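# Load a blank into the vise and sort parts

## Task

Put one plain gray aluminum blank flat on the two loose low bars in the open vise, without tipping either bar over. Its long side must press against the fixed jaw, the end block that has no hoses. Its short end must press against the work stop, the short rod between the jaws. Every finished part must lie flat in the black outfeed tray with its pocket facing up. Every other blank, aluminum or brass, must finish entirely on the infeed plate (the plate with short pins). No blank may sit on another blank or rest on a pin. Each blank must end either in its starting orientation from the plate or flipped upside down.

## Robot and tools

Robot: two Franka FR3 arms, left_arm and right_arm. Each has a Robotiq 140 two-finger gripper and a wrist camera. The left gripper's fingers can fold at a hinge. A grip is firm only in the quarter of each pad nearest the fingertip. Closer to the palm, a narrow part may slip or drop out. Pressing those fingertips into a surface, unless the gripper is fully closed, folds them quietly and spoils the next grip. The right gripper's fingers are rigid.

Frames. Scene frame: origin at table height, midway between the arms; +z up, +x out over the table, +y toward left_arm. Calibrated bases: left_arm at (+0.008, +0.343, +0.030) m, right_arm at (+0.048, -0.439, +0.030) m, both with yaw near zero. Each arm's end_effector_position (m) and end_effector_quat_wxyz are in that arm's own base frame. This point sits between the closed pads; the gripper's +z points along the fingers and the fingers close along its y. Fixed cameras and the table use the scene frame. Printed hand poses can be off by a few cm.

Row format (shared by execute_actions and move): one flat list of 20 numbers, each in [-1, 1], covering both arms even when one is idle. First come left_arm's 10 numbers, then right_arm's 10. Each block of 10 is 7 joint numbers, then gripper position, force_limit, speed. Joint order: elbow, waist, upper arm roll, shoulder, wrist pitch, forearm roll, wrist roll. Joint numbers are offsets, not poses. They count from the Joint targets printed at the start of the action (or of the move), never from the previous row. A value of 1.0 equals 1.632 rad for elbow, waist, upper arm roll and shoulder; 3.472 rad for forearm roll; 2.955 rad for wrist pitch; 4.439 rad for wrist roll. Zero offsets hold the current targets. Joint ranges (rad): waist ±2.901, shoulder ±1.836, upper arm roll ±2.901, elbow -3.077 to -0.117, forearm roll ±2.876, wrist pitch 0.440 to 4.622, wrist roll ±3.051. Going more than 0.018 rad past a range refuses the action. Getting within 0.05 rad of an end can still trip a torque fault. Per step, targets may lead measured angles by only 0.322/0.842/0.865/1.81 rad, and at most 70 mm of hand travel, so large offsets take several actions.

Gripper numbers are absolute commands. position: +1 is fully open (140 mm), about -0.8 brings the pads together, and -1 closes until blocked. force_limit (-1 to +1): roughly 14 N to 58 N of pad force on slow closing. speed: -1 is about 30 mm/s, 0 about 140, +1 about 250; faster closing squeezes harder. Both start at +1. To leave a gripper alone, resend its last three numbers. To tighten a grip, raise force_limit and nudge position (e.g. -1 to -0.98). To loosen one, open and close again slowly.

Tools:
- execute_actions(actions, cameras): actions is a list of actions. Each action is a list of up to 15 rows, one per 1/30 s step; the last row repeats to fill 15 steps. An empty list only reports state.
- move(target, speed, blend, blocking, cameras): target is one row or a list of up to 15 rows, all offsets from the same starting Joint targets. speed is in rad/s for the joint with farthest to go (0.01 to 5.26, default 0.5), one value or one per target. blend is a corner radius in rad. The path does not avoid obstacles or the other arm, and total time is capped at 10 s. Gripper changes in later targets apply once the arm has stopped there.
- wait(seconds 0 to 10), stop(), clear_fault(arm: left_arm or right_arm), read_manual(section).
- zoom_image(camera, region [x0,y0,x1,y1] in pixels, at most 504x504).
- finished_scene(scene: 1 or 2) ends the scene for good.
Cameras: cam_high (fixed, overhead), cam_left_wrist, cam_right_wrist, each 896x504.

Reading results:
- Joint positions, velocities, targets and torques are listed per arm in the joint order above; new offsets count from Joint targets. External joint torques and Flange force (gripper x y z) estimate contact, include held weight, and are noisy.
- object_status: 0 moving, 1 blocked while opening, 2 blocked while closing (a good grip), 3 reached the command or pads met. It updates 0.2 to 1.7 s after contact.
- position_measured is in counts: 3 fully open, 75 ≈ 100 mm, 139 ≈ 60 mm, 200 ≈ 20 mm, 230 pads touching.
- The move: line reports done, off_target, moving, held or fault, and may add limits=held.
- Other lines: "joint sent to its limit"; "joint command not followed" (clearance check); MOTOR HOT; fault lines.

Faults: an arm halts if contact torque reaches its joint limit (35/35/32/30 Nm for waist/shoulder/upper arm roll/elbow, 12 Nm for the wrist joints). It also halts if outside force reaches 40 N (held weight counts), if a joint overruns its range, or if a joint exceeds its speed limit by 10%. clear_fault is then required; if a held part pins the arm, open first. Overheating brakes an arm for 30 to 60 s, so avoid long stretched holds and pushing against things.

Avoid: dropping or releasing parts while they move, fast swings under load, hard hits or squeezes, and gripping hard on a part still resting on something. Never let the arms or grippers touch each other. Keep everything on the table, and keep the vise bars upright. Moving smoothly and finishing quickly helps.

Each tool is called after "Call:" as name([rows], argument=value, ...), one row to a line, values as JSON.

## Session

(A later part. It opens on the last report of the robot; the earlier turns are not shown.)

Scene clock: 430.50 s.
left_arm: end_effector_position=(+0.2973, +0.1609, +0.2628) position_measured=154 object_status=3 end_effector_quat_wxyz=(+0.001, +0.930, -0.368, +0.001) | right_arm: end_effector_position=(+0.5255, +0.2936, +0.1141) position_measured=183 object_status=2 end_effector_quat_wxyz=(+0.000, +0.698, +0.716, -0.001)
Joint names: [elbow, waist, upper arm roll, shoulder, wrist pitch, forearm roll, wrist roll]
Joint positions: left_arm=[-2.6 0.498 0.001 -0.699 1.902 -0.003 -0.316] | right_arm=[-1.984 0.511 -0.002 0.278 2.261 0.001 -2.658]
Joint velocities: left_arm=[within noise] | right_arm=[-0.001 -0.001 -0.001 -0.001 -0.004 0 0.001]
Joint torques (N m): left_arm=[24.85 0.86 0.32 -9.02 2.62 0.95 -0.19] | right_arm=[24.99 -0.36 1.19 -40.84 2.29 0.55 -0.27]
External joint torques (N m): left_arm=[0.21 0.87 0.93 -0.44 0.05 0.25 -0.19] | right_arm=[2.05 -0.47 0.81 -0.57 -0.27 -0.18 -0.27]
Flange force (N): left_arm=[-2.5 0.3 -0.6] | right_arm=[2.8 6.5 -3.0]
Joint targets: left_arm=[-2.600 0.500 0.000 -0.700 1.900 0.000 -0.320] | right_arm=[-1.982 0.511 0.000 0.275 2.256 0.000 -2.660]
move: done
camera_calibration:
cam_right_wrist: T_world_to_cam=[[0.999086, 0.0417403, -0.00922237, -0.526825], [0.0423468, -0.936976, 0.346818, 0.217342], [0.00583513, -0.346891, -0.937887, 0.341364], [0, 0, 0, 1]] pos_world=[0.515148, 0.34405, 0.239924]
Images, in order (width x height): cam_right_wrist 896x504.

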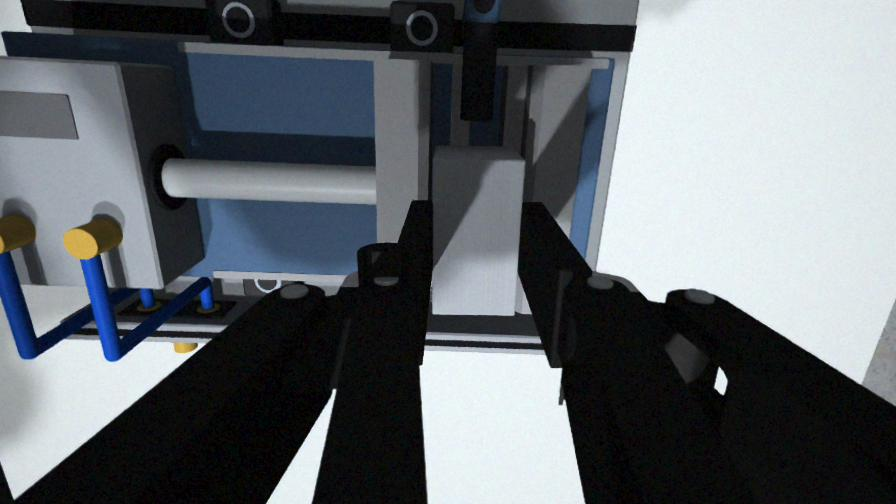

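Call:
move([
  [0,0,0,0,0,0,0,-0.2,-1,-1,0.00071,0,0,-0.0013,-0.00111,0,0,-1,-1,-1],
  [0,0,0,0,0,0,0,-0.2,-1,-1,0.00506,-0.00099,0,0.00162,-0.0019,0,-0.00037,-1,-1,-1],
], speed=0.02, cameras=[])

Scene clock: 440.40 s.
left_arm: end_effector_position=(+0.2973, +0.1609, +0.2628) position_measured=154 object_status=3 end_effector_quat_wxyz=(+0.001, +0.930, -0.368, +0.001) | right_arm: end_effector_position=(+0.5270, +0.2944, +0.1170) position_measured=183 object_status=2 end_effector_quat_wxyz=(+0.000, +0.698, +0.716, +0.000)
Joint names: [elbow, waist, upper arm roll, shoulder, wrist pitch, forearm roll, wrist roll]
Joint positions: left_arm=[-2.6 0.498 0.001 -0.699 1.902 -0.003 -0.316] | right_arm=[-1.977 0.511 -0.002 0.278 2.254 0.001 -2.658]
Joint velocities: left_arm=[within noise] | right_arm=[0 0 0 0.002 -0.003 0.001 0]
Joint torques (N m): left_arm=[24.82 0.86 0.36 -9.03 2.62 0.94 -0.18] | right_arm=[25.72 -0.86 1.27 -39.75 2.4 0.56 -0.24]
External joint torques (N m): left_arm=[0.13 0.85 0.93 -0.37 0.04 0.23 -0.18] | right_arm=[2.78 -0.93 0.92 0.44 -0.16 -0.17 -0.24]
Flange force (N): left_arm=[-2.5 0.2 -0.4] | right_arm=[5.1 11.6 -2.0]
Joint targets: left_arm=[-2.600 0.500 0.000 -0.700 1.900 0.000 -0.320] | right_arm=[-1.974 0.510 0.000 0.278 2.250 0.000 -2.662]
move: done
No camera images: "cameras" was empty.

Call:
move(target=[0,0,0,0,0,0,0,-0.2,-1,-1,0.00102,-0.0010,0,0.00245,0.00052,0,-0.00025,-1,-1,-1], speed=0.02, cameras=[])

Scene clock: 445.70 s.
left_arm: end_effector_position=(+0.2973, +0.1609, +0.2628) position_measured=154 object_status=3 end_effector_quat_wxyz=(+0.001, +0.930, -0.368, +0.001) | right_arm: end_effector_position=(+0.5272, +0.2934, +0.1151) position_measured=183 object_status=2 end_effector_quat_wxyz=(-0.001, +0.698, +0.716, -0.002)
Joint names: [elbow, waist, upper arm roll, shoulder, wrist pitch, forearm roll, wrist roll]
Joint positions: left_arm=[-2.6 0.498 0.001 -0.699 1.902 -0.003 -0.316] | right_arm=[-1.975 0.51 -0.002 0.282 2.253 0.001 -2.659]
Joint torques (N m): left_arm=[24.9 0.86 0.33 -9.02 2.62 0.96 -0.19] | right_arm=[25.93 -0.71 1.21 -40.26 2.62 0.57 -0.37]
External joint torques (N m): left_arm=[0.23 0.9 0.95 -0.39 0.04 0.25 -0.19] | right_arm=[2.92 -0.72 0.93 0.2 0.06 -0.17 -0.37]
Flange force (N): left_arm=[-2.5 0.1 -0.6] | right_arm=[4.9 11.3 -1.9]
Joint targets: left_arm=[-2.600 0.500 0.000 -0.700 1.900 0.000 -0.320] | right_arm=[-1.972 0.508 0.000 0.282 2.252 0.000 -2.663]
move: done
No camera images: "cameras" was empty.

Call:
move(target=[0,0,0,0,0,0,0,-0.2,-1,-1,0.00217,-0.0005,0,0.00146,-0.00039,0,-0.00018,-1,-1,-1], speed=0.02, cameras=[])

Call:
move(target=[0,0,0,0,0,0,0,-0.2,-1,-1,0.00217,-0.0005,0,0.00146,-0.00039,0,-0.00018,-1,-1,-1], speed=0.02, cameras=["cam_right_wrist"])

Call:
zoom_image(camera="cam_right_wrist", region=[400, 90, 550, 180])

Scene clock: 449.70 s.
left_arm: end_effector_position=(+0.2973, +0.1609, +0.2628) position_measured=154 object_status=3 end_effector_quat_wxyz=(+0.001, +0.930, -0.368, +0.001) | right_arm: end_effector_position=(+0.5281, +0.2936, +0.1151) position_measured=183 object_status=2 end_effector_quat_wxyz=(-0.001, +0.698, +0.716, -0.002)
Joint names: [elbow, waist, upper arm roll, shoulder, wrist pitch, forearm roll, wrist roll]
Joint positions: left_arm=[-2.6 0.498 0.001 -0.699 1.902 -0.003 -0.317] | right_arm=[-1.972 0.509 -0.002 0.284 2.253 0.001 -2.66]
Joint torques (N m): left_arm=[24.85 0.89 0.34 -9 2.61 0.96 -0.19] | right_arm=[25.58 -0.97 1.18 -40.13 2.63 0.56 -0.28]
External joint torques (N m): left_arm=[0.13 0.87 0.89 -0.38 0.02 0.25 -0.19] | right_arm=[2.78 -1.05 0.82 0.11 0.11 -0.17 -0.28]
Flange force (N): left_arm=[-2.5 0.3 -0.4] | right_arm=[4.2 10.6 -1.8]
Joint targets: left_arm=[-2.600 0.500 0.000 -0.700 1.900 0.000 -0.320] | right_arm=[-1.968 0.507 0.000 0.284 2.251 0.000 -2.664]
move: done
No camera images: "cameras" was empty.

Scene clock: 450.40 s.
left_arm: end_effector_position=(+0.2973, +0.1609, +0.2628) position_measured=154 object_status=3 end_effector_quat_wxyz=(+0.001, +0.930, -0.368, +0.001) | right_arm: end_effector_position=(+0.5282, +0.2936, +0.1148) position_measured=183 object_status=2 end_effector_quat_wxyz=(-0.001, +0.698, +0.716, -0.003)
Joint names: [elbow, waist, upper arm roll, shoulder, wrist pitch, forearm roll, wrist roll]
Joint positions: left_arm=[-2.6 0.498 0.001 -0.699 1.902 -0.003 -0.317] | right_arm=[-1.969 0.509 -0.002 0.287 2.25 0.001 -2.66]
Joint torques (N m): left_arm=[24.83 0.86 0.36 -9.02 2.62 0.96 -0.23] | right_arm=[26.66 -1.25 0.94 -40.5 2.85 0.53 -0.3]
External joint torques (N m): left_arm=[0.13 0.87 0.96 -0.39 0.04 0.25 -0.23] | right_arm=[3.73 -1.17 0.72 0.01 0.3 -0.2 -0.3]
Flange force (N): left_arm=[-2.5 0.3 -0.4] | right_arm=[5.6 13.7 -2.3]
Joint targets: left_arm=[-2.600 0.500 0.000 -0.700 1.900 0.000 -0.320] | right_arm=[-1.965 0.506 0.000 0.287 2.250 0.000 -2.665]
move: done
camera_calibration:
cam_right_wrist: T_world_to_cam=[[0.999034, 0.0420426, -0.0128153, -0.529119], [0.0438726, -0.936336, 0.348354, 0.215891], [0.00264623, -0.34858, -0.937275, 0.344099], [0, 0, 0, 1]] pos_world=[0.518225, 0.344338, 0.240529]
Images, in order (width x height): cam_right_wrist 896x504.

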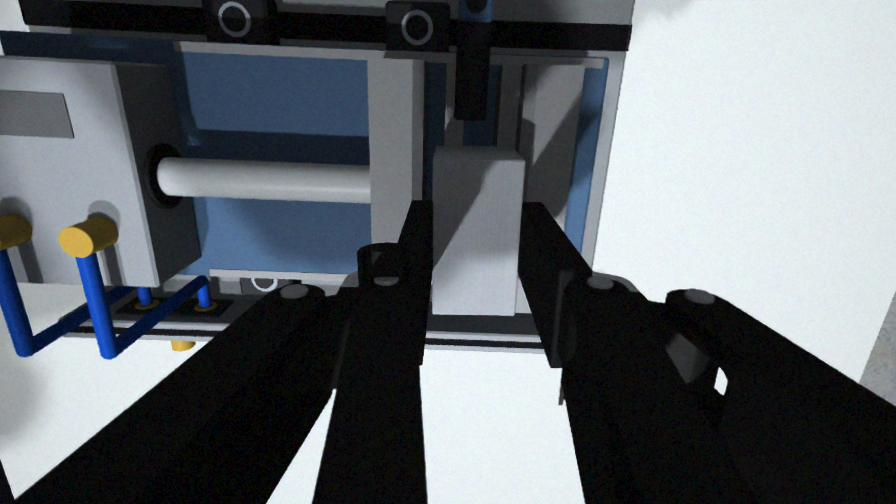

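Scaled by 3.360 from the camera's 896x504 image, which has a finer 1280x720 frame.

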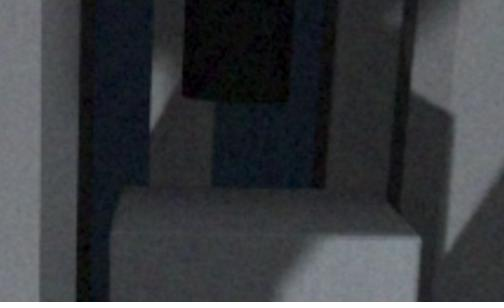

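Call:
move(target=[0,0,0,0,0,0,0,-0.2,-1,-1,0.00217,-0.0005,0,0.00146,-0.00039,0,-0.00018,-1,-1,-1], speed=0.02, cameras=[])

Scene clock: 454.50 s.
left_arm: end_effector_position=(+0.2973, +0.1609, +0.2628) position_measured=154 object_status=3 end_effector_quat_wxyz=(+0.001, +0.930, -0.368, +0.001) | right_arm: end_effector_position=(+0.5283, +0.2937, +0.1145) position_measured=183 object_status=2 end_effector_quat_wxyz=(-0.001, +0.698, +0.716, -0.004)
Joint names: [elbow, waist, upper arm roll, shoulder, wrist pitch, forearm roll, wrist roll]
Joint positions: left_arm=[-2.6 0.498 0.001 -0.699 1.902 -0.003 -0.317] | right_arm=[-1.966 0.508 -0.001 0.289 2.247 0.001 -2.661]
Joint torques (N m): left_arm=[24.84 0.86 0.36 -9.02 2.62 0.95 -0.18] | right_arm=[26.69 -1.45 0.64 -40.49 3.13 0.44 -0.32]
External joint torques (N m): left_arm=[0.19 0.89 0.96 -0.42 0.04 0.24 -0.18] | right_arm=[3.77 -1.65 0.17 -0.03 0.6 -0.3 -0.32]
Flange force (N): left_arm=[-2.6 0.2 -0.5] | right_arm=[4.7 13.8 -1.8]
Joint targets: left_arm=[-2.600 0.500 0.000 -0.700 1.900 0.000 -0.320] | right_arm=[-1.961 0.505 0.000 0.289 2.248 0.000 -2.665]
move: done
No camera images: "cameras" was empty.

Call:
move(target=[0,0,0,0,0,0,0,-0.2,-1,-1,0.00692,0.00541,0,0.00465,-0.00126,0,0.00199,-1,-1,-1], speed=0.02, cameras=[])

Scene clock: 461.60 s.
left_arm: end_effector_position=(+0.2973, +0.1609, +0.2628) position_measured=154 object_status=3 end_effector_quat_wxyz=(+0.001, +0.930, -0.368, +0.001) | right_arm: end_effector_position=(+0.5284, +0.2965, +0.1144) position_measured=183 object_status=2 end_effector_quat_wxyz=(-0.002, +0.697, +0.717, -0.005)
Joint names: [elbow, waist, upper arm roll, shoulder, wrist pitch, forearm roll, wrist roll]
Joint positions: left_arm=[-2.6 0.498 0.001 -0.699 1.902 -0.003 -0.317] | right_arm=[-1.955 0.512 -0.001 0.296 2.239 0.001 -2.659]
Joint torques (N m): left_arm=[24.9 0.85 0.38 -9.05 2.63 0.95 -0.21] | right_arm=[27.47 0.92 1.61 -40.09 3.6 0.55 -0.04]
External joint torques (N m): left_arm=[0.36 0.82 0.92 -0.58 0.07 0.25 -0.21] | right_arm=[4.49 1.08 1.45 0.71 1.06 -0.19 -0.04]
Flange force (N): left_arm=[-2.5 0.4 -0.9] | right_arm=[10.5 15.8 -0.5]
Joint targets: left_arm=[-2.600 0.500 0.000 -0.700 1.900 0.000 -0.320] | right_arm=[-1.950 0.514 0.000 0.297 2.245 0.000 -2.657]
move: done
No camera images: "cameras" was empty.

Call:
wait(seconds=0, cameras=["cam_right_wrist"])

Call:
zoom_image(camera="cam_right_wrist", region=[400, 90, 550, 180])

Scene clock: 467.77 s.
left_arm: end_effector_position=(+0.2972, +0.1609, +0.2628) position_measured=154 object_status=3 end_effector_quat_wxyz=(+0.001, +0.930, -0.368, +0.001) | right_arm: end_effector_position=(+0.5284, +0.2965, +0.1144) position_measured=183 object_status=2 end_effector_quat_wxyz=(-0.002, +0.698, +0.716, -0.005)
Joint names: [elbow, waist, upper arm roll, shoulder, wrist pitch, forearm roll, wrist roll]
Joint positions: left_arm=[-2.6 0.498 0.001 -0.699 1.902 -0.003 -0.317] | right_arm=[-1.954 0.512 -0.001 0.296 2.239 0.001 -2.658]
Joint torques (N m): left_arm=[24.83 0.87 0.34 -8.97 2.62 0.95 -0.18] | right_arm=[26.49 0.62 1.77 -40.27 3.66 0.58 0]
External joint torques (N m): left_arm=[0.22 0.86 0.9 -0.39 0.05 0.24 -0.18] | right_arm=[3.47 0.6 1.44 0.62 1.12 -0.16 0]
Flange force (N): left_arm=[-2.4 0.1 -0.5] | right_arm=[8.0 12.0 0.4]
Joint targets: left_arm=[-2.600 0.500 0.000 -0.700 1.900 0.000 -0.320] | right_arm=[-1.950 0.514 0.000 0.297 2.245 0.000 -2.657]
Tool commands: left_gripper/position=-0.2 left_gripper/force_limit=-1.0 left_gripper/speed=-1.0 right_gripper/position=-1.0 right_gripper/force_limit=-1.0 right_gripper/speed=-1.0
camera_calibration:
cam_right_wrist: T_world_to_cam=[[0.998874, 0.0437769, -0.0182674, -0.529238], [0.0474039, -0.935253, 0.350791, 0.216213], [-0.00172805, -0.351262, -0.936275, 0.347707], [0, 0, 0, 1]] pos_world=[0.518993, 0.347518, 0.240036]
Images, in order (width x height): cam_right_wrist 896x504.

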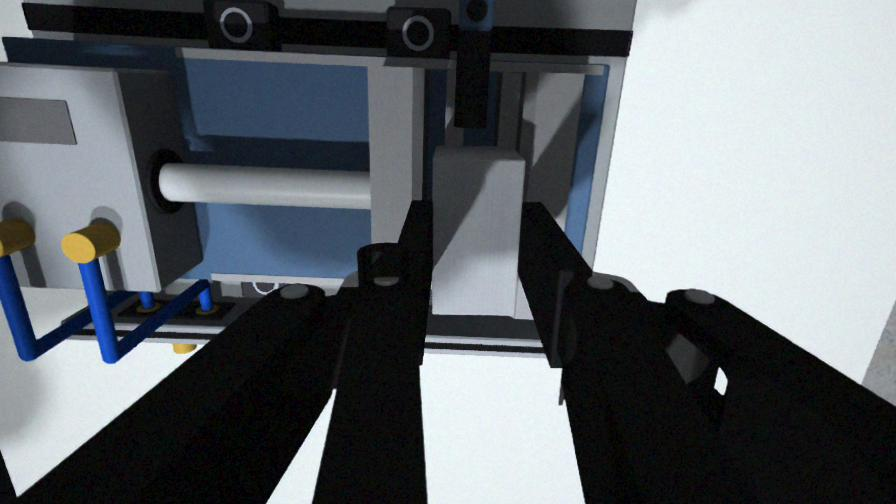

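Scaled by 3.360 from the camera's 896x504 image, which has a finer 1280x720 frame.

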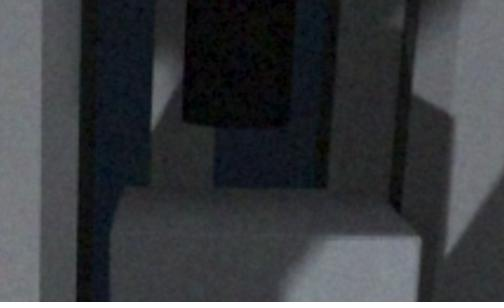

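Call:
move(target=[0,0,0,0,0,0,0,-0.2,-1,-1,0.00161,0.0043,0,0.00109,-0.00029,0,0.00157,-1,-1,-1], speed=0.02, cameras=[])

Scene clock: 475.17 s.
left_arm: end_effector_position=(+0.2972, +0.1609, +0.2628) position_measured=154 object_status=3 end_effector_quat_wxyz=(+0.001, +0.930, -0.368, +0.001) | right_arm: end_effector_position=(+0.5273, +0.3013, +0.1146) position_measured=183 object_status=2 end_effector_quat_wxyz=(-0.002, +0.696, +0.718, -0.005)
Joint names: [elbow, waist, upper arm roll, shoulder, wrist pitch, forearm roll, wrist roll]
Joint positions: left_arm=[-2.6 0.498 0.001 -0.699 1.902 -0.003 -0.317] | right_arm=[-1.951 0.52 -0.001 0.299 2.239 0.001 -2.655]
Joint velocities: left_arm=[within noise] | right_arm=[0 0 0.001 0.001 0 0.001 0.006]
Joint torques (N m): left_arm=[24.85 0.85 0.35 -8.99 2.63 0.95 -0.19] | right_arm=[25.67 0.12 1.04 -40.65 2.82 0.57 0.14]
External joint torques (N m): left_arm=[0.17 0.87 0.93 -0.39 0.05 0.25 -0.19] | right_arm=[2.7 0.12 0.73 0.18 0.29 -0.17 0.14]
Flange force (N): left_arm=[-2.5 0.2 -0.4] | right_arm=[5.9 9.4 -1.4]
Joint targets: left_arm=[-2.600 0.500 0.000 -0.700 1.900 0.000 -0.320] | right_arm=[-1.947 0.521 0.000 0.298 2.244 0.000 -2.650]
move: done
No camera images: "cameras" was empty.

Call:
move(target=[0,0,0,0,0,0,0,-0.2,-1,-1,0.00183,0.00133,0,0.00123,-0.00033,0,0.00049,-1,-1,-1], speed=0.02, cameras=[])

Call:
move(target=[0,0,0,0,0,0,0,-0.2,-1,-1,0.00122,0.00089,0,0.00082,-0.00022,0,0.00033,-1,-1,-1], speed=0.02, cameras=["cam_right_wrist"])

Call:
zoom_image(camera="cam_right_wrist", region=[400, 90, 550, 180])

Scene clock: 479.47 s.
left_arm: end_effector_position=(+0.2972, +0.1609, +0.2628) position_measured=154 object_status=3 end_effector_quat_wxyz=(+0.001, +0.930, -0.368, +0.001) | right_arm: end_effector_position=(+0.5275, +0.3030, +0.1147) position_measured=183 object_status=2 end_effector_quat_wxyz=(-0.002, +0.696, +0.718, -0.004)
Joint names: [elbow, waist, upper arm roll, shoulder, wrist pitch, forearm roll, wrist roll]
Joint positions: left_arm=[-2.6 0.498 0.001 -0.699 1.902 -0.003 -0.317] | right_arm=[-1.948 0.522 -0.001 0.301 2.239 0.001 -2.651]
Joint torques (N m): left_arm=[24.84 0.87 0.32 -8.97 2.63 0.95 -0.19] | right_arm=[25.28 0.14 1.08 -40.88 2.67 0.57 0.12]
External joint torques (N m): left_arm=[0.28 0.82 0.83 -0.45 0.06 0.25 -0.19] | right_arm=[2.23 0.03 0.68 0.18 0.12 -0.17 0.12]
Flange force (N): left_arm=[-2.3 0.2 -0.7] | right_arm=[5.0 8.0 -1.3]
Joint targets: left_arm=[-2.600 0.500 0.000 -0.700 1.900 0.000 -0.320] | right_arm=[-1.944 0.523 0.000 0.300 2.243 0.000 -2.647]
move: done
No camera images: "cameras" was empty.

Scene clock: 480.17 s.
left_arm: end_effector_position=(+0.2972, +0.1609, +0.2628) position_measured=154 object_status=3 end_effector_quat_wxyz=(+0.001, +0.930, -0.368, +0.001) | right_arm: end_effector_position=(+0.5277, +0.3041, +0.1148) position_measured=183 object_status=2 end_effector_quat_wxyz=(-0.002, +0.696, +0.718, -0.004)
Joint names: [elbow, waist, upper arm roll, shoulder, wrist pitch, forearm roll, wrist roll]
Joint positions: left_arm=[-2.6 0.498 0.001 -0.699 1.902 -0.003 -0.317] | right_arm=[-1.946 0.523 -0.001 0.302 2.239 0.001 -2.65]
Joint torques (N m): left_arm=[24.82 0.87 0.33 -8.96 2.62 0.95 -0.2] | right_arm=[25.67 0.14 1.03 -40.89 2.64 0.57 0.13]
External joint torques (N m): left_arm=[0.06 0.9 0.95 -0.29 0.03 0.24 -0.2] | right_arm=[2.76 0.14 0.71 -0.07 0.12 -0.17 0.13]
Flange force (N): left_arm=[-2.5 0.1 -0.2] | right_arm=[5.9 9.3 -2.1]
Joint targets: left_arm=[-2.600 0.500 0.000 -0.700 1.900 0.000 -0.320] | right_arm=[-1.942 0.525 0.000 0.302 2.242 0.000 -2.646]
move: done
camera_calibration:
cam_right_wrist: T_world_to_cam=[[0.998768, 0.0471715, -0.0153956, -0.530224], [0.0495763, -0.935581, 0.349616, 0.222333], [0.00208801, -0.349948, -0.936767, 0.348354], [0, 0, 0, 1]] pos_world=[0.517821, 0.354927, 0.240433]
Images, in order (width x height): cam_right_wrist 896x504.

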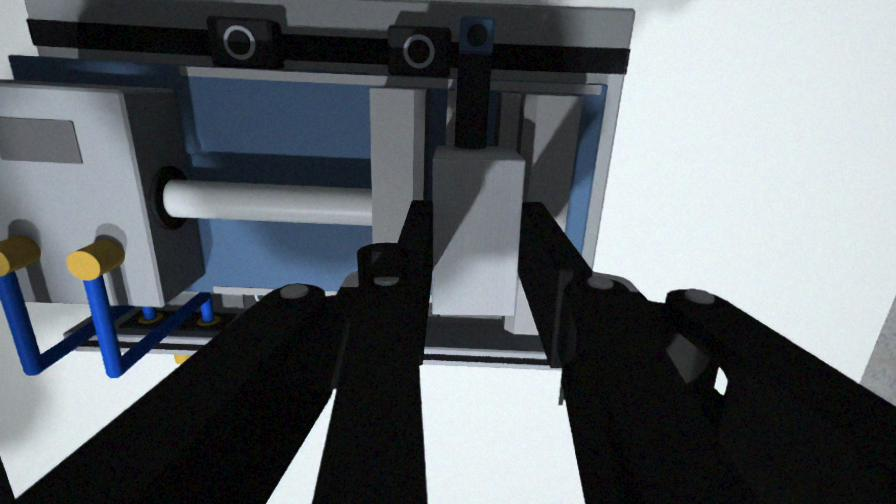

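Scaled by 3.360 from the camera's 896x504 image, which has a finer 1280x720 frame.

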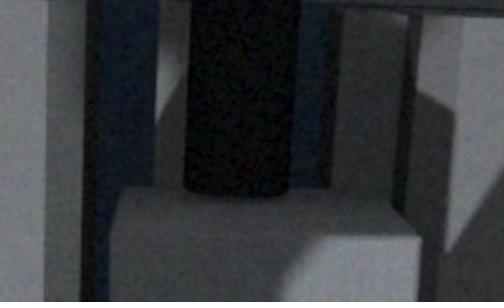

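Call:
move(target=[0,0,0,0,0,0,0,-0.2,-1,-1,0.00122,0.00089,0,0.00082,-0.00022,0,0.00033,-1,-1,-1], speed=0.02, cameras=[])

Call:
move(target=[0,0,0,0,0,0,0,-0.2,-1,-1,0.00122,0.00089,0,0.00082,-0.00022,0,0.00033,-1,-1,-1], speed=0.02, cameras=["cam_right_wrist"])

Call:
zoom_image(camera="cam_right_wrist", region=[400, 90, 550, 180])

Scene clock: 486.13 s.
left_arm: end_effector_position=(+0.2972, +0.1609, +0.2628) position_measured=154 object_status=3 end_effector_quat_wxyz=(+0.001, +0.930, -0.368, +0.001) | right_arm: end_effector_position=(+0.5279, +0.3051, +0.1148) position_measured=183 object_status=2 end_effector_quat_wxyz=(-0.001, +0.697, +0.718, -0.004)
Joint names: [elbow, waist, upper arm roll, shoulder, wrist pitch, forearm roll, wrist roll]
Joint positions: left_arm=[-2.6 0.498 0.001 -0.699 1.902 -0.003 -0.317] | right_arm=[-1.944 0.525 -0.001 0.303 2.239 0.001 -2.648]
Joint torques (N m): left_arm=[24.85 0.84 0.32 -8.96 2.64 0.95 -0.19] | right_arm=[25.72 0.35 1.62 -40.89 2.89 0.56 0.16]
External joint torques (N m): left_arm=[0.14 0.87 0.93 -0.34 0.05 0.24 -0.19] | right_arm=[2.75 0.38 1.34 0.09 0.36 -0.18 0.16]
Flange force (N): left_arm=[-2.5 0.1 -0.3] | right_arm=[6.5 9.0 -1.4]
Joint targets: left_arm=[-2.600 0.500 0.000 -0.700 1.900 0.000 -0.320] | right_arm=[-1.940 0.526 0.000 0.303 2.242 0.000 -2.644]
move: done
No camera images: "cameras" was empty.

Scene clock: 486.83 s.
left_arm: end_effector_position=(+0.2972, +0.1609, +0.2628) position_measured=154 object_status=3 end_effector_quat_wxyz=(+0.001, +0.930, -0.368, +0.001) | right_arm: end_effector_position=(+0.5280, +0.3051, +0.1146) position_measured=183 object_status=2 end_effector_quat_wxyz=(-0.001, +0.697, +0.717, -0.004)
Joint names: [elbow, waist, upper arm roll, shoulder, wrist pitch, forearm roll, wrist roll]
Joint positions: left_arm=[-2.6 0.498 0.001 -0.699 1.902 -0.003 -0.317] | right_arm=[-1.943 0.525 -0.001 0.304 2.238 0.001 -2.647]
Joint torques (N m): left_arm=[24.81 0.83 0.33 -8.97 2.64 0.95 -0.2] | right_arm=[26.62 1.09 2.03 -40.73 3.21 0.71 0.05]
External joint torques (N m): left_arm=[0.15 0.87 0.95 -0.42 0.06 0.24 -0.2] | right_arm=[3.66 1.14 1.76 0.23 0.68 -0.03 0.05]
Flange force (N): left_arm=[-2.6 0.3 -0.4] | right_arm=[9.1 11.9 -1.2]
Joint targets: left_arm=[-2.600 0.500 0.000 -0.700 1.900 0.000 -0.320] | right_arm=[-1.938 0.528 0.000 0.305 2.241 0.000 -2.643]
move: done
camera_calibration:
cam_right_wrist: T_world_to_cam=[[0.998837, 0.0457817, -0.0151171, -0.530185], [0.0481764, -0.935537, 0.349929, 0.224049], [0.00187779, -0.350251, -0.936654, 0.348741], [0, 0, 0, 1]] pos_world=[0.518119, 0.356025, 0.240233]
Images, in order (width x height): cam_right_wrist 896x504.

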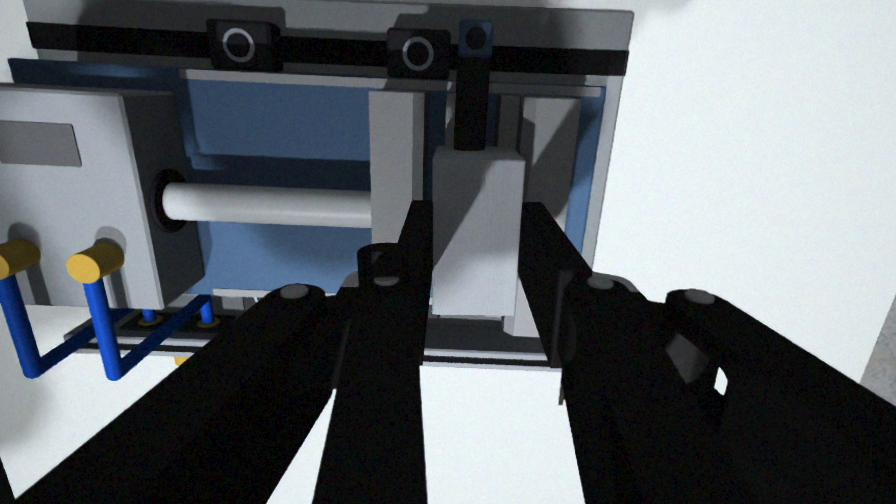

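Scaled by 3.360 from the camera's 896x504 image, which has a finer 1280x720 frame.

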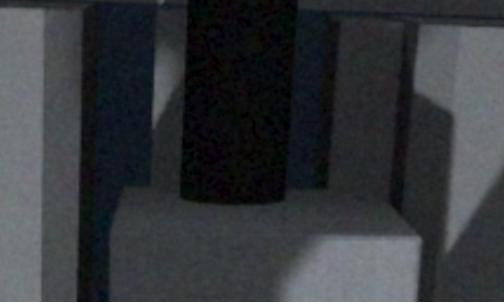

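Call:
move(target=[0,0,0,0,0,0,0,-0.2,-1,-1,0.00217,-0.0005,0,0.00146,-0.00039,0,-0.00018,-1,-1,-1], speed=0.02, cameras=[])

Call:
move(target=[0,0,0,0,0,0,0,-0.2,-1,-1,-0.0007,0,0,0.0013,0.00111,0,0,-1,-1,-1], speed=0.02, cameras=[])

Scene clock: 492.60 s.
left_arm: end_effector_position=(+0.2972, +0.1609, +0.2628) position_measured=154 object_status=3 end_effector_quat_wxyz=(+0.001, +0.930, -0.368, +0.001) | right_arm: end_effector_position=(+0.5281, +0.3052, +0.1145) position_measured=183 object_status=2 end_effector_quat_wxyz=(-0.001, +0.697, +0.717, -0.005)
Joint names: [elbow, waist, upper arm roll, shoulder, wrist pitch, forearm roll, wrist roll]
Joint positions: left_arm=[-2.6 0.498 0.001 -0.699 1.902 -0.003 -0.317] | right_arm=[-1.94 0.525 -0.001 0.306 2.235 0 -2.646]
Joint torques (N m): left_arm=[24.83 0.85 0.35 -9.01 2.63 0.94 -0.21] | right_arm=[26.74 0.53 1.85 -40.56 3.5 0.77 0.02]
External joint torques (N m): left_arm=[0.21 0.88 0.96 -0.48 0.06 0.23 -0.21] | right_arm=[3.64 0.36 1.39 0.76 0.96 0.02 0.02]
Flange force (N): left_arm=[-2.6 0.4 -0.5] | right_arm=[8.5 13.3 0.1]
Joint targets: left_arm=[-2.600 0.500 0.000 -0.700 1.900 0.000 -0.320] | right_arm=[-1.935 0.527 0.000 0.307 2.240 0.000 -2.644]
move: done
No camera images: "cameras" was empty.

Scene clock: 493.30 s.
left_arm: end_effector_position=(+0.2972, +0.1609, +0.2628) position_measured=154 object_status=3 end_effector_quat_wxyz=(+0.001, +0.930, -0.368, +0.001) | right_arm: end_effector_position=(+0.5281, +0.3052, +0.1144) position_measured=183 object_status=2 end_effector_quat_wxyz=(-0.001, +0.697, +0.717, -0.005)
Joint names: [elbow, waist, upper arm roll, shoulder, wrist pitch, forearm roll, wrist roll]
Joint positions: left_arm=[-2.6 0.498 0.001 -0.699 1.902 -0.003 -0.317] | right_arm=[-1.939 0.525 -0.001 0.307 2.235 0 -2.646]
Joint torques (N m): left_arm=[24.84 0.84 0.3 -9 2.64 0.95 -0.18] | right_arm=[25.82 0.76 2.16 -39.46 3.91 0.78 0.08]
External joint torques (N m): left_arm=[0.19 0.86 0.9 -0.45 0.06 0.24 -0.18] | right_arm=[2.81 0.85 1.92 1.72 1.38 0.04 0.08]
Flange force (N): left_arm=[-2.5 0.3 -0.5] | right_arm=[8.8 11.7 3.0]
Joint targets: left_arm=[-2.600 0.500 0.000 -0.700 1.900 0.000 -0.320] | right_arm=[-1.936 0.527 0.000 0.309 2.243 0.000 -2.644]
move: done
No camera images: "cameras" was empty.

Call:
move(target=[0,0,0,0,0,0,0,-0.2,-1,-1,-0.0005,0,0,0.0009,0.00075,0,0,-1,-1,-1], speed=0.02, cameras=["cam_right_wrist"])

Call:
zoom_image(camera="cam_right_wrist", region=[400, 90, 550, 330])

Scene clock: 498.43 s.
left_arm: end_effector_position=(+0.2972, +0.1609, +0.2628) position_measured=154 object_status=3 end_effector_quat_wxyz=(+0.001, +0.930, -0.368, +0.001) | right_arm: end_effector_position=(+0.5281, +0.3052, +0.1144) position_measured=183 object_status=2 end_effector_quat_wxyz=(-0.001, +0.697, +0.717, -0.005)
Joint names: [elbow, waist, upper arm roll, shoulder, wrist pitch, forearm roll, wrist roll]
Joint positions: left_arm=[-2.6 0.498 0.001 -0.699 1.902 -0.003 -0.317] | right_arm=[-1.939 0.525 -0.001 0.307 2.235 0 -2.646]
Joint torques (N m): left_arm=[24.85 0.87 0.37 -8.98 2.63 0.94 -0.22] | right_arm=[25.32 0.77 2.09 -38.55 4.03 0.79 -0.01]
External joint torques (N m): left_arm=[0.14 0.86 0.93 -0.35 0.05 0.23 -0.22] | right_arm=[2.24 0.89 1.87 2.72 1.49 0.05 0]
Flange force (N): left_arm=[-2.4 0.1 -0.3] | right_arm=[8.8 12.0 5.0]
Joint targets: left_arm=[-2.600 0.500 0.000 -0.700 1.900 0.000 -0.320] | right_arm=[-1.937 0.527 0.000 0.310 2.245 0.000 -2.644]
move: done
camera_calibration:
cam_right_wrist: T_world_to_cam=[[0.998833, 0.0452403, -0.0169004, -0.529862], [0.0482939, -0.935107, 0.35106, 0.223832], [0.0000783842, -0.351467, -0.9362, 0.349787], [0, 0, 0, 1]] pos_world=[0.518406, 0.356217, 0.239937]
Images, in order (width x height): cam_right_wrist 896x504.

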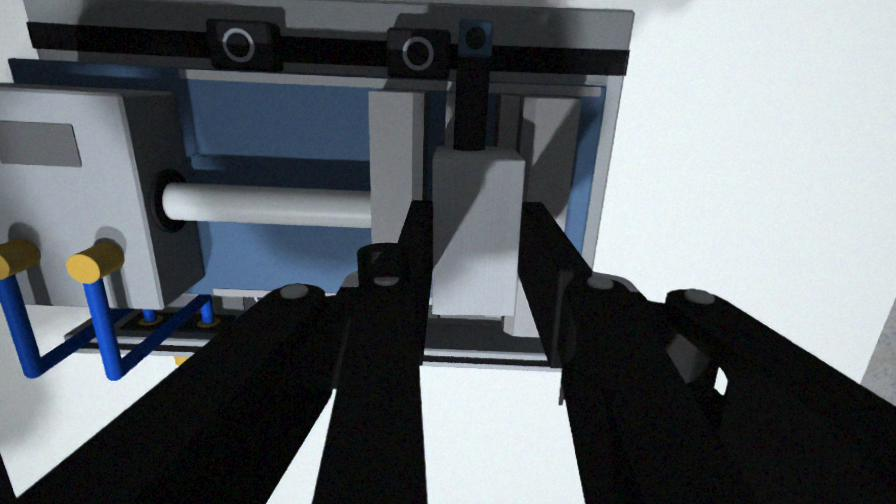

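Scaled by 2.100 from the camera's 896x504 image, which has a finer 1280x720 frame.

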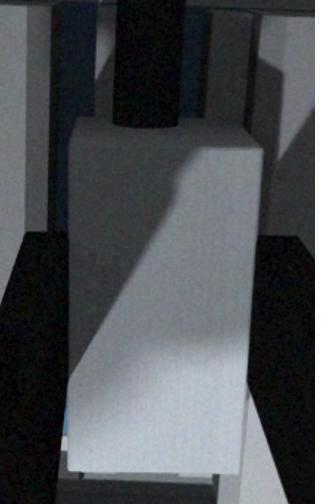

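Call:
move(target=[0,0,0,0,0,0,0,-0.2,-1,-1,0,0,0,0,0,0,0,-0.25,-1,-1], speed=0.05, cameras=["cam_right_wrist"])

Call:
zoom_image(camera="cam_right_wrist", region=[400, 90, 560, 340])

Scene clock: 503.97 s.
left_arm: end_effector_position=(+0.2972, +0.1609, +0.2628) position_measured=154 object_status=3 end_effector_quat_wxyz=(+0.001, +0.930, -0.368, +0.001) | right_arm: end_effector_position=(+0.5293, +0.3063, +0.1137) position_measured=160 object_status=0 end_effector_quat_wxyz=(-0.001, +0.697, +0.717, -0.003)
Joint names: [elbow, waist, upper arm roll, shoulder, wrist pitch, forearm roll, wrist roll]
Joint positions: left_arm=[-2.6 0.498 0.001 -0.699 1.902 -0.003 -0.317] | right_arm=[-1.938 0.525 -0.001 0.309 2.241 0 -2.646]
Joint torques (N m): left_arm=[24.87 0.85 0.38 -8.97 2.66 0.96 -0.21] | right_arm=[24.72 0.16 1.08 -40.08 2.77 0.77 0.02]
External joint torques (N m): left_arm=[0.16 0.81 0.9 -0.29 0.08 0.25 -0.21] | right_arm=[1.69 0.21 0.81 1.21 0.23 0.03 0.02]
Flange force (N): left_arm=[-2.3 -0.1 -0.3] | right_arm=[5.4 8.4 0.8]
Joint targets: left_arm=[-2.600 0.500 0.000 -0.700 1.900 0.000 -0.320] | right_arm=[-1.937 0.527 0.000 0.310 2.245 0.000 -2.644]
move: done
camera_calibration:
cam_right_wrist: T_world_to_cam=[[0.998857, 0.0458695, -0.0134155, -0.531807], [0.0476646, -0.935753, 0.349419, 0.225774], [0.00347404, -0.349659, -0.936871, 0.347386], [0, 0, 0, 1]] pos_world=[0.519231, 0.35713, 0.239432]
Images, in order (width x height): cam_right_wrist 896x504.

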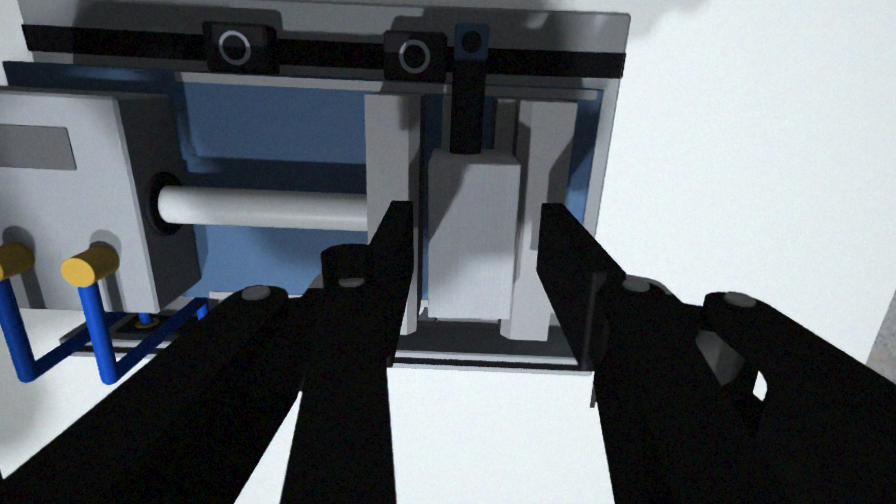

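Scaled by 2.016 from the camera's 896x504 image, which has a finer 1280x720 frame.

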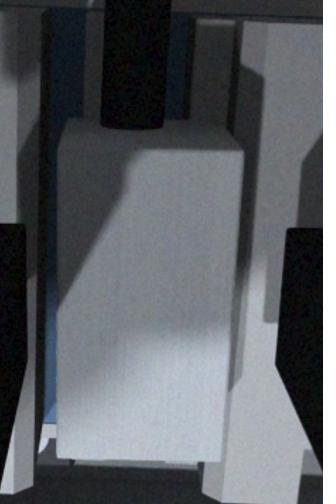

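Call:
move([
  [0,0,0,0,0,0,0,-0.2,-1,-1,0.00441,0,0,-0.02121,-0.01347,0,0,-0.25,-1,-1],
  [0,0,0,0,0,0,0,-0.2,-1,-1,0.02397,0,0,-0.04273,-0.03616,0,0,-0.25,-1,-1],
], speed=[0.05, 0.15], blend=[0.005, 0], cameras=["cam_right_wrist"])

Call:
zoom_image(camera="cam_right_wrist", region=[390, 80, 550, 300])

Call:
zoom_image(camera="cam_right_wrist", region=[470, 130, 550, 210])

Call:
zoom_image(camera="cam_right_wrist", region=[460, 210, 540, 290])

Call:
zoom_image(camera="cam_right_wrist", region=[410, 110, 490, 190])

Scene clock: 512.00 s.
left_arm: end_effector_position=(+0.2972, +0.1609, +0.2628) position_measured=154 object_status=3 end_effector_quat_wxyz=(+0.001, +0.930, -0.368, +0.001) | right_arm: end_effector_position=(+0.5303, +0.3070, +0.1647) position_measured=160 object_status=3 end_effector_quat_wxyz=(+0.000, +0.697, +0.717, +0.002)
Joint names: [elbow, waist, upper arm roll, shoulder, wrist pitch, forearm roll, wrist roll]
Joint positions: left_arm=[-2.6 0.498 0.001 -0.699 1.902 -0.003 -0.317] | right_arm=[-1.899 0.526 -0.001 0.241 2.144 0 -2.646]
Joint velocities: left_arm=[within noise] | right_arm=[0 0.001 -0.001 -0.001 -0.004 -0.001 0.001]
Joint torques (N m): left_arm=[24.87 0.84 0.36 -8.99 2.65 0.95 -0.18] | right_arm=[25.35 0.11 0.97 -39.39 2.36 0.83 0.07]
External joint torques (N m): left_arm=[0.14 0.84 0.91 -0.3 0.06 0.24 -0.18] | right_arm=[1.6 0.11 0.72 0.47 -0.19 0.03 0.07]
Flange force (N): left_arm=[-2.4 0.0 -0.3] | right_arm=[4.5 6.9 -1.8]
Joint targets: left_arm=[-2.600 0.500 0.000 -0.700 1.900 0.000 -0.320] | right_arm=[-1.898 0.527 0.000 0.241 2.138 0.000 -2.644]
move: done
camera_calibration:
cam_right_wrist: T_world_to_cam=[[0.998935, 0.0459637, -0.00393603, -0.53371], [0.044503, -0.937676, 0.344649, 0.21159], [0.0121506, -0.344458, -0.938723, 0.389404], [0, 0, 0, 1]] pos_world=[0.518994, 0.357067, 0.290518]
Images, in order (width x height): cam_right_wrist 896x504.

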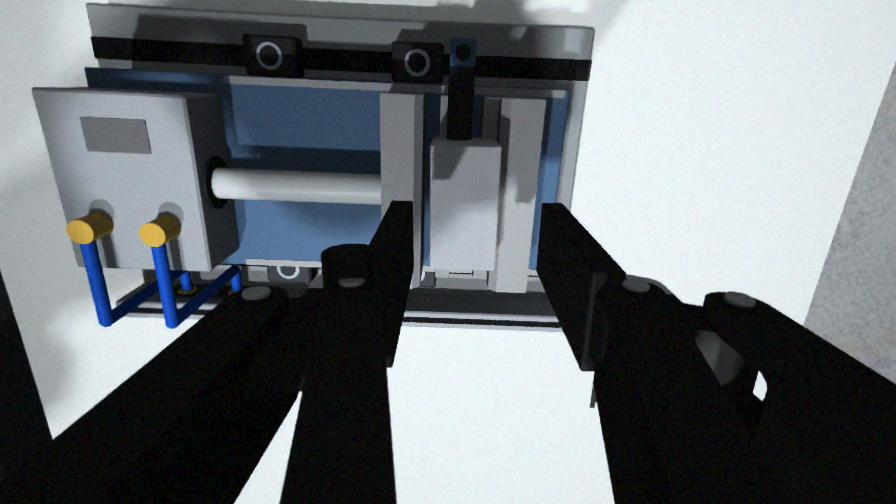

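Scaled by 2.291 from the camera's 896x504 image, which has a finer 1280x720 frame.

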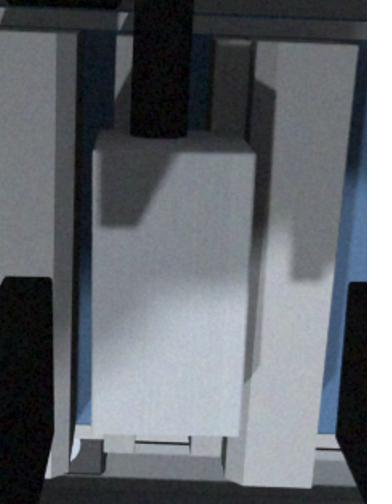

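Scaled by 6.300 from the camera's 896x504 image, which has a finer 1280x720 frame.

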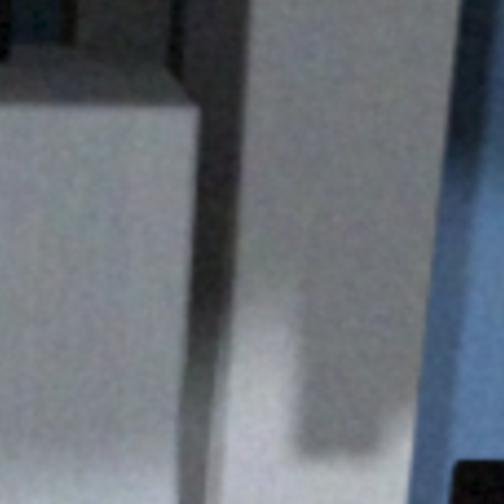

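Scaled by 6.300 from the camera's 896x504 image, which has a finer 1280x720 frame.

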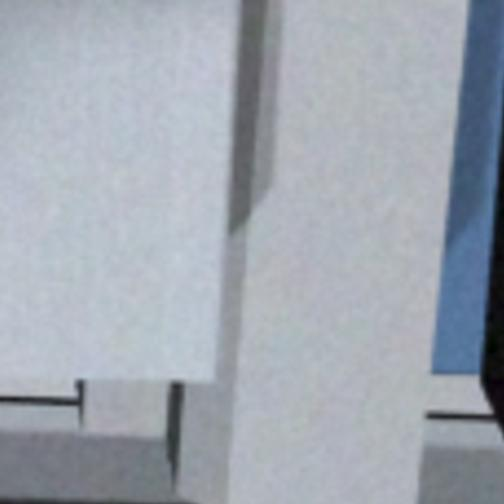

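Scaled by 6.300 from the camera's 896x504 image, which has a finer 1280x720 frame.

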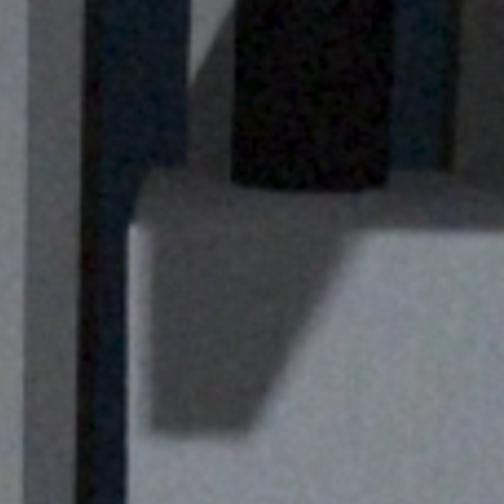

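Call:
zoom_image(camera="cam_right_wrist", region=[478, 95, 518, 155])

Call:
zoom_image(camera="cam_right_wrist", region=[475, 240, 515, 300])

Scaled by 8.400 from the camera's 896x504 image, which has a finer 1280x720 frame.

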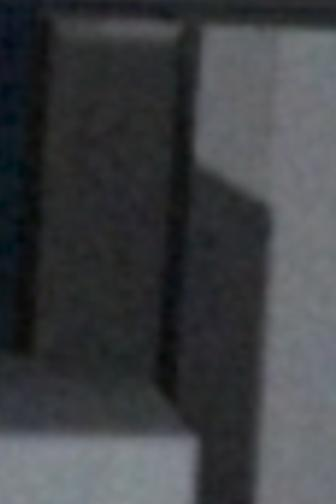

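Scaled by 8.400 from the camera's 896x504 image, which has a finer 1280x720 frame.

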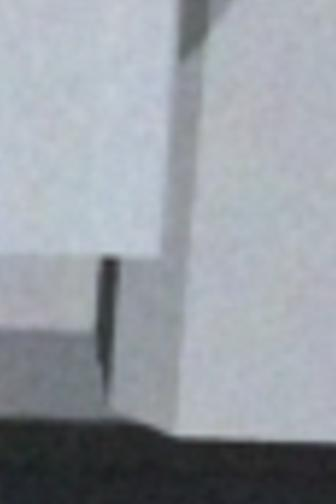

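Call:
zoom_image(camera="cam_right_wrist", region=[85, 25, 165, 105])

Call:
zoom_image(camera="cam_right_wrist", region=[525, 45, 605, 125])

Call:
zoom_image(camera="cam_right_wrist", region=[420, 130, 510, 280])

Scaled by 6.300 from the camera's 896x504 image, which has a finer 1280x720 frame.

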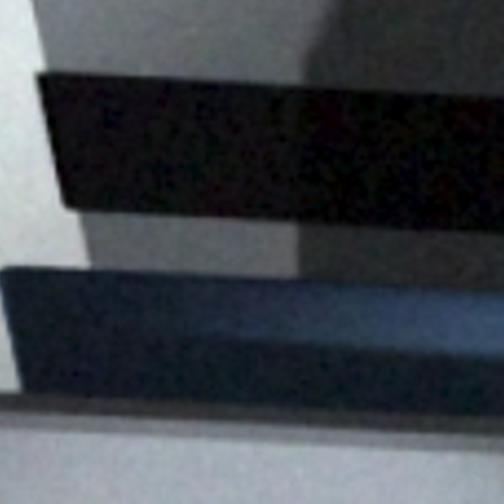

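Scaled by 6.300 from the camera's 896x504 image, which has a finer 1280x720 frame.

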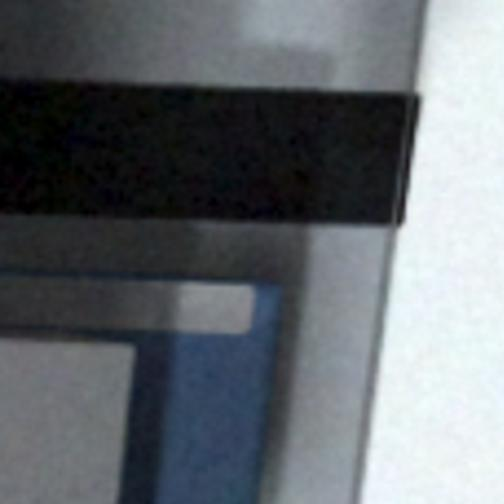

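Scaled by 3.360 from the camera's 896x504 image, which has a finer 1280x720 frame.

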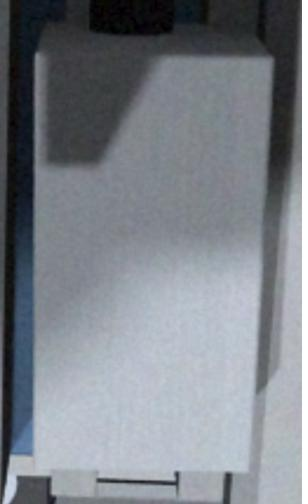

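Call:
move([
  [0,0,0,0,0,0,0,-0.2,-1,-1,-0.02393,-0.00214,0,0.0185,0.02513,0,0.00563,-0.25,-1,-1],
  [0,0,0,0,0,0,0,-0.2,-1,-1,-0.03689,-0.00214,0,0.03914,0.04368,0,0.00563,-0.25,-1,-1],
], speed=[0.08, 0.04], cameras=["cam_right_wrist"])

Call:
zoom_image(camera="cam_right_wrist", region=[390, 90, 570, 350])

Scene clock: 598.53 s.
left_arm: end_effector_position=(+0.2972, +0.1609, +0.2628) position_measured=154 object_status=3 end_effector_quat_wxyz=(+0.001, +0.930, -0.368, +0.001) | right_arm: end_effector_position=(+0.5289, +0.3058, +0.1113) position_measured=160 object_status=3 end_effector_quat_wxyz=(+0.000, +0.705, +0.709, +0.001)
Joint names: [elbow, waist, upper arm roll, shoulder, wrist pitch, forearm roll, wrist roll]
Joint positions: left_arm=[-2.6 0.498 0.001 -0.699 1.902 -0.003 -0.317] | right_arm=[-1.956 0.525 -0.001 0.303 2.262 0 -2.622]
Joint velocities: left_arm=[within noise] | right_arm=[-0.001 0 0 -0.001 0.004 0 0.002]
Joint torques (N m): left_arm=[24.88 0.84 0.36 -9 2.65 0.94 -0.14] | right_arm=[24 -0.76 1.06 -39.97 2.77 0.76 0.12]
External joint torques (N m): left_arm=[0.14 0.84 0.93 -0.35 0.06 0.23 -0.14] | right_arm=[1.03 -0.78 0.72 1.05 0.19 0.03 0.12]
Flange force (N): left_arm=[-2.5 0.1 -0.3] | right_arm=[3.1 6.1 1.1]
Joint targets: left_arm=[-2.600 0.500 0.000 -0.700 1.900 0.000 -0.320] | right_arm=[-1.958 0.524 0.000 0.305 2.268 0.000 -2.619]
move: done
camera_calibration:
cam_right_wrist: T_world_to_cam=[[0.999748, 0.0218981, -0.00498066, -0.525418], [0.0222711, -0.938252, 0.345235, 0.240846], [0.00288688, -0.345259, -0.938503, 0.344042], [0, 0, 0, 1]] pos_world=[0.518928, 0.356264, 0.237119]
Images, in order (width x height): cam_right_wrist 896x504.

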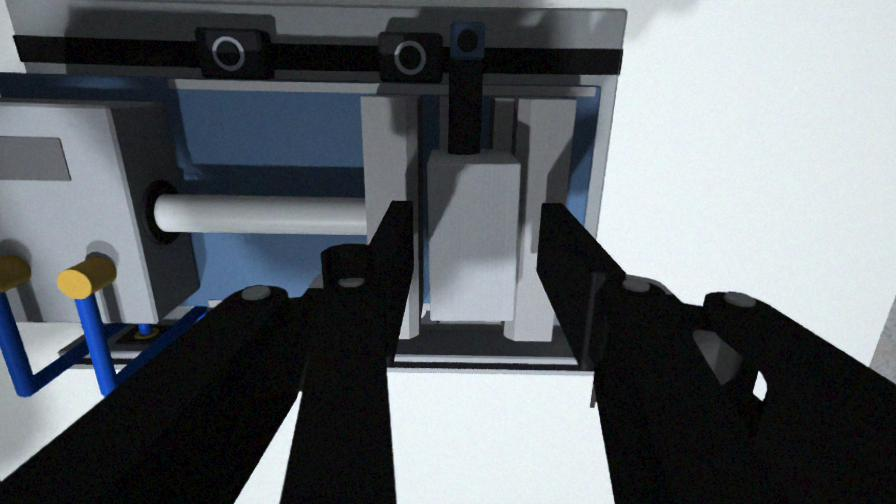

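Scaled by 1.938 from the camera's 896x504 image, which has a finer 1280x720 frame.

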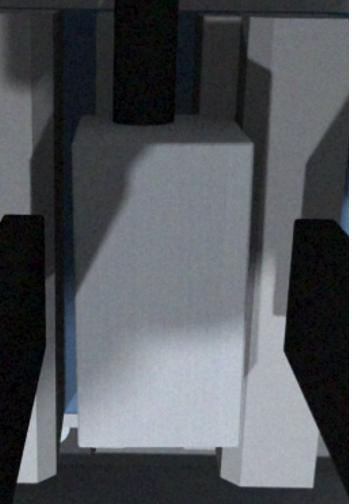

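Call:
move(target=[0,0,0,0,0,0,0,-0.2,-1,-1,0,0,0,0,0,0,0,-1,-1,-1], speed=0.05, cameras=["cam_right_wrist"])

Scene clock: 618.03 s.
left_arm: end_effector_position=(+0.2972, +0.1609, +0.2628) position_measured=154 object_status=3 end_effector_quat_wxyz=(+0.001, +0.930, -0.368, +0.001) | right_arm: end_effector_position=(+0.5283, +0.3060, +0.1109) position_measured=183 object_status=0 end_effector_quat_wxyz=(+0.000, +0.706, +0.709, +0.001)
Joint names: [elbow, waist, upper arm roll, shoulder, wrist pitch, forearm roll, wrist roll]
Joint positions: left_arm=[-2.6 0.498 0.001 -0.699 1.902 -0.003 -0.317] | right_arm=[-1.957 0.525 0 0.303 2.263 0 -2.621]
Joint torques (N m): left_arm=[24.87 0.91 0.34 -9.03 2.65 0.95 -0.17] | right_arm=[24.53 -1.01 0.42 -39.28 3.35 0.43 0.03]
External joint torques (N m): left_arm=[0.2 0.95 0.95 -0.44 0.07 0.25 -0.17] | right_arm=[1.53 -1 0.11 1.85 0.78 -0.3 0.03]
Flange force (N): left_arm=[-2.6 0.2 -0.5] | right_arm=[4.2 9.4 3.2]
Joint targets: left_arm=[-2.600 0.500 0.000 -0.700 1.900 0.000 -0.320] | right_arm=[-1.958 0.524 0.000 0.305 2.268 0.000 -2.619]
move: done
camera_calibration:
cam_right_wrist: T_world_to_cam=[[0.999752, 0.0215, -0.00579682, -0.524683], [0.022179, -0.938217, 0.345337, 0.241097], [0.00198608, -0.34538, -0.938461, 0.344203], [0, 0, 0, 1]] pos_world=[0.518522, 0.356363, 0.23672]
Images, in order (width x height): cam_right_wrist 896x504.

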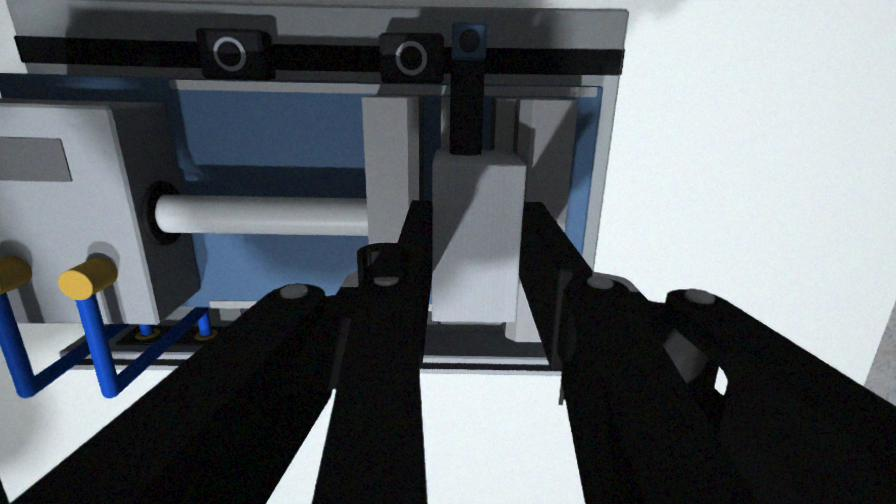

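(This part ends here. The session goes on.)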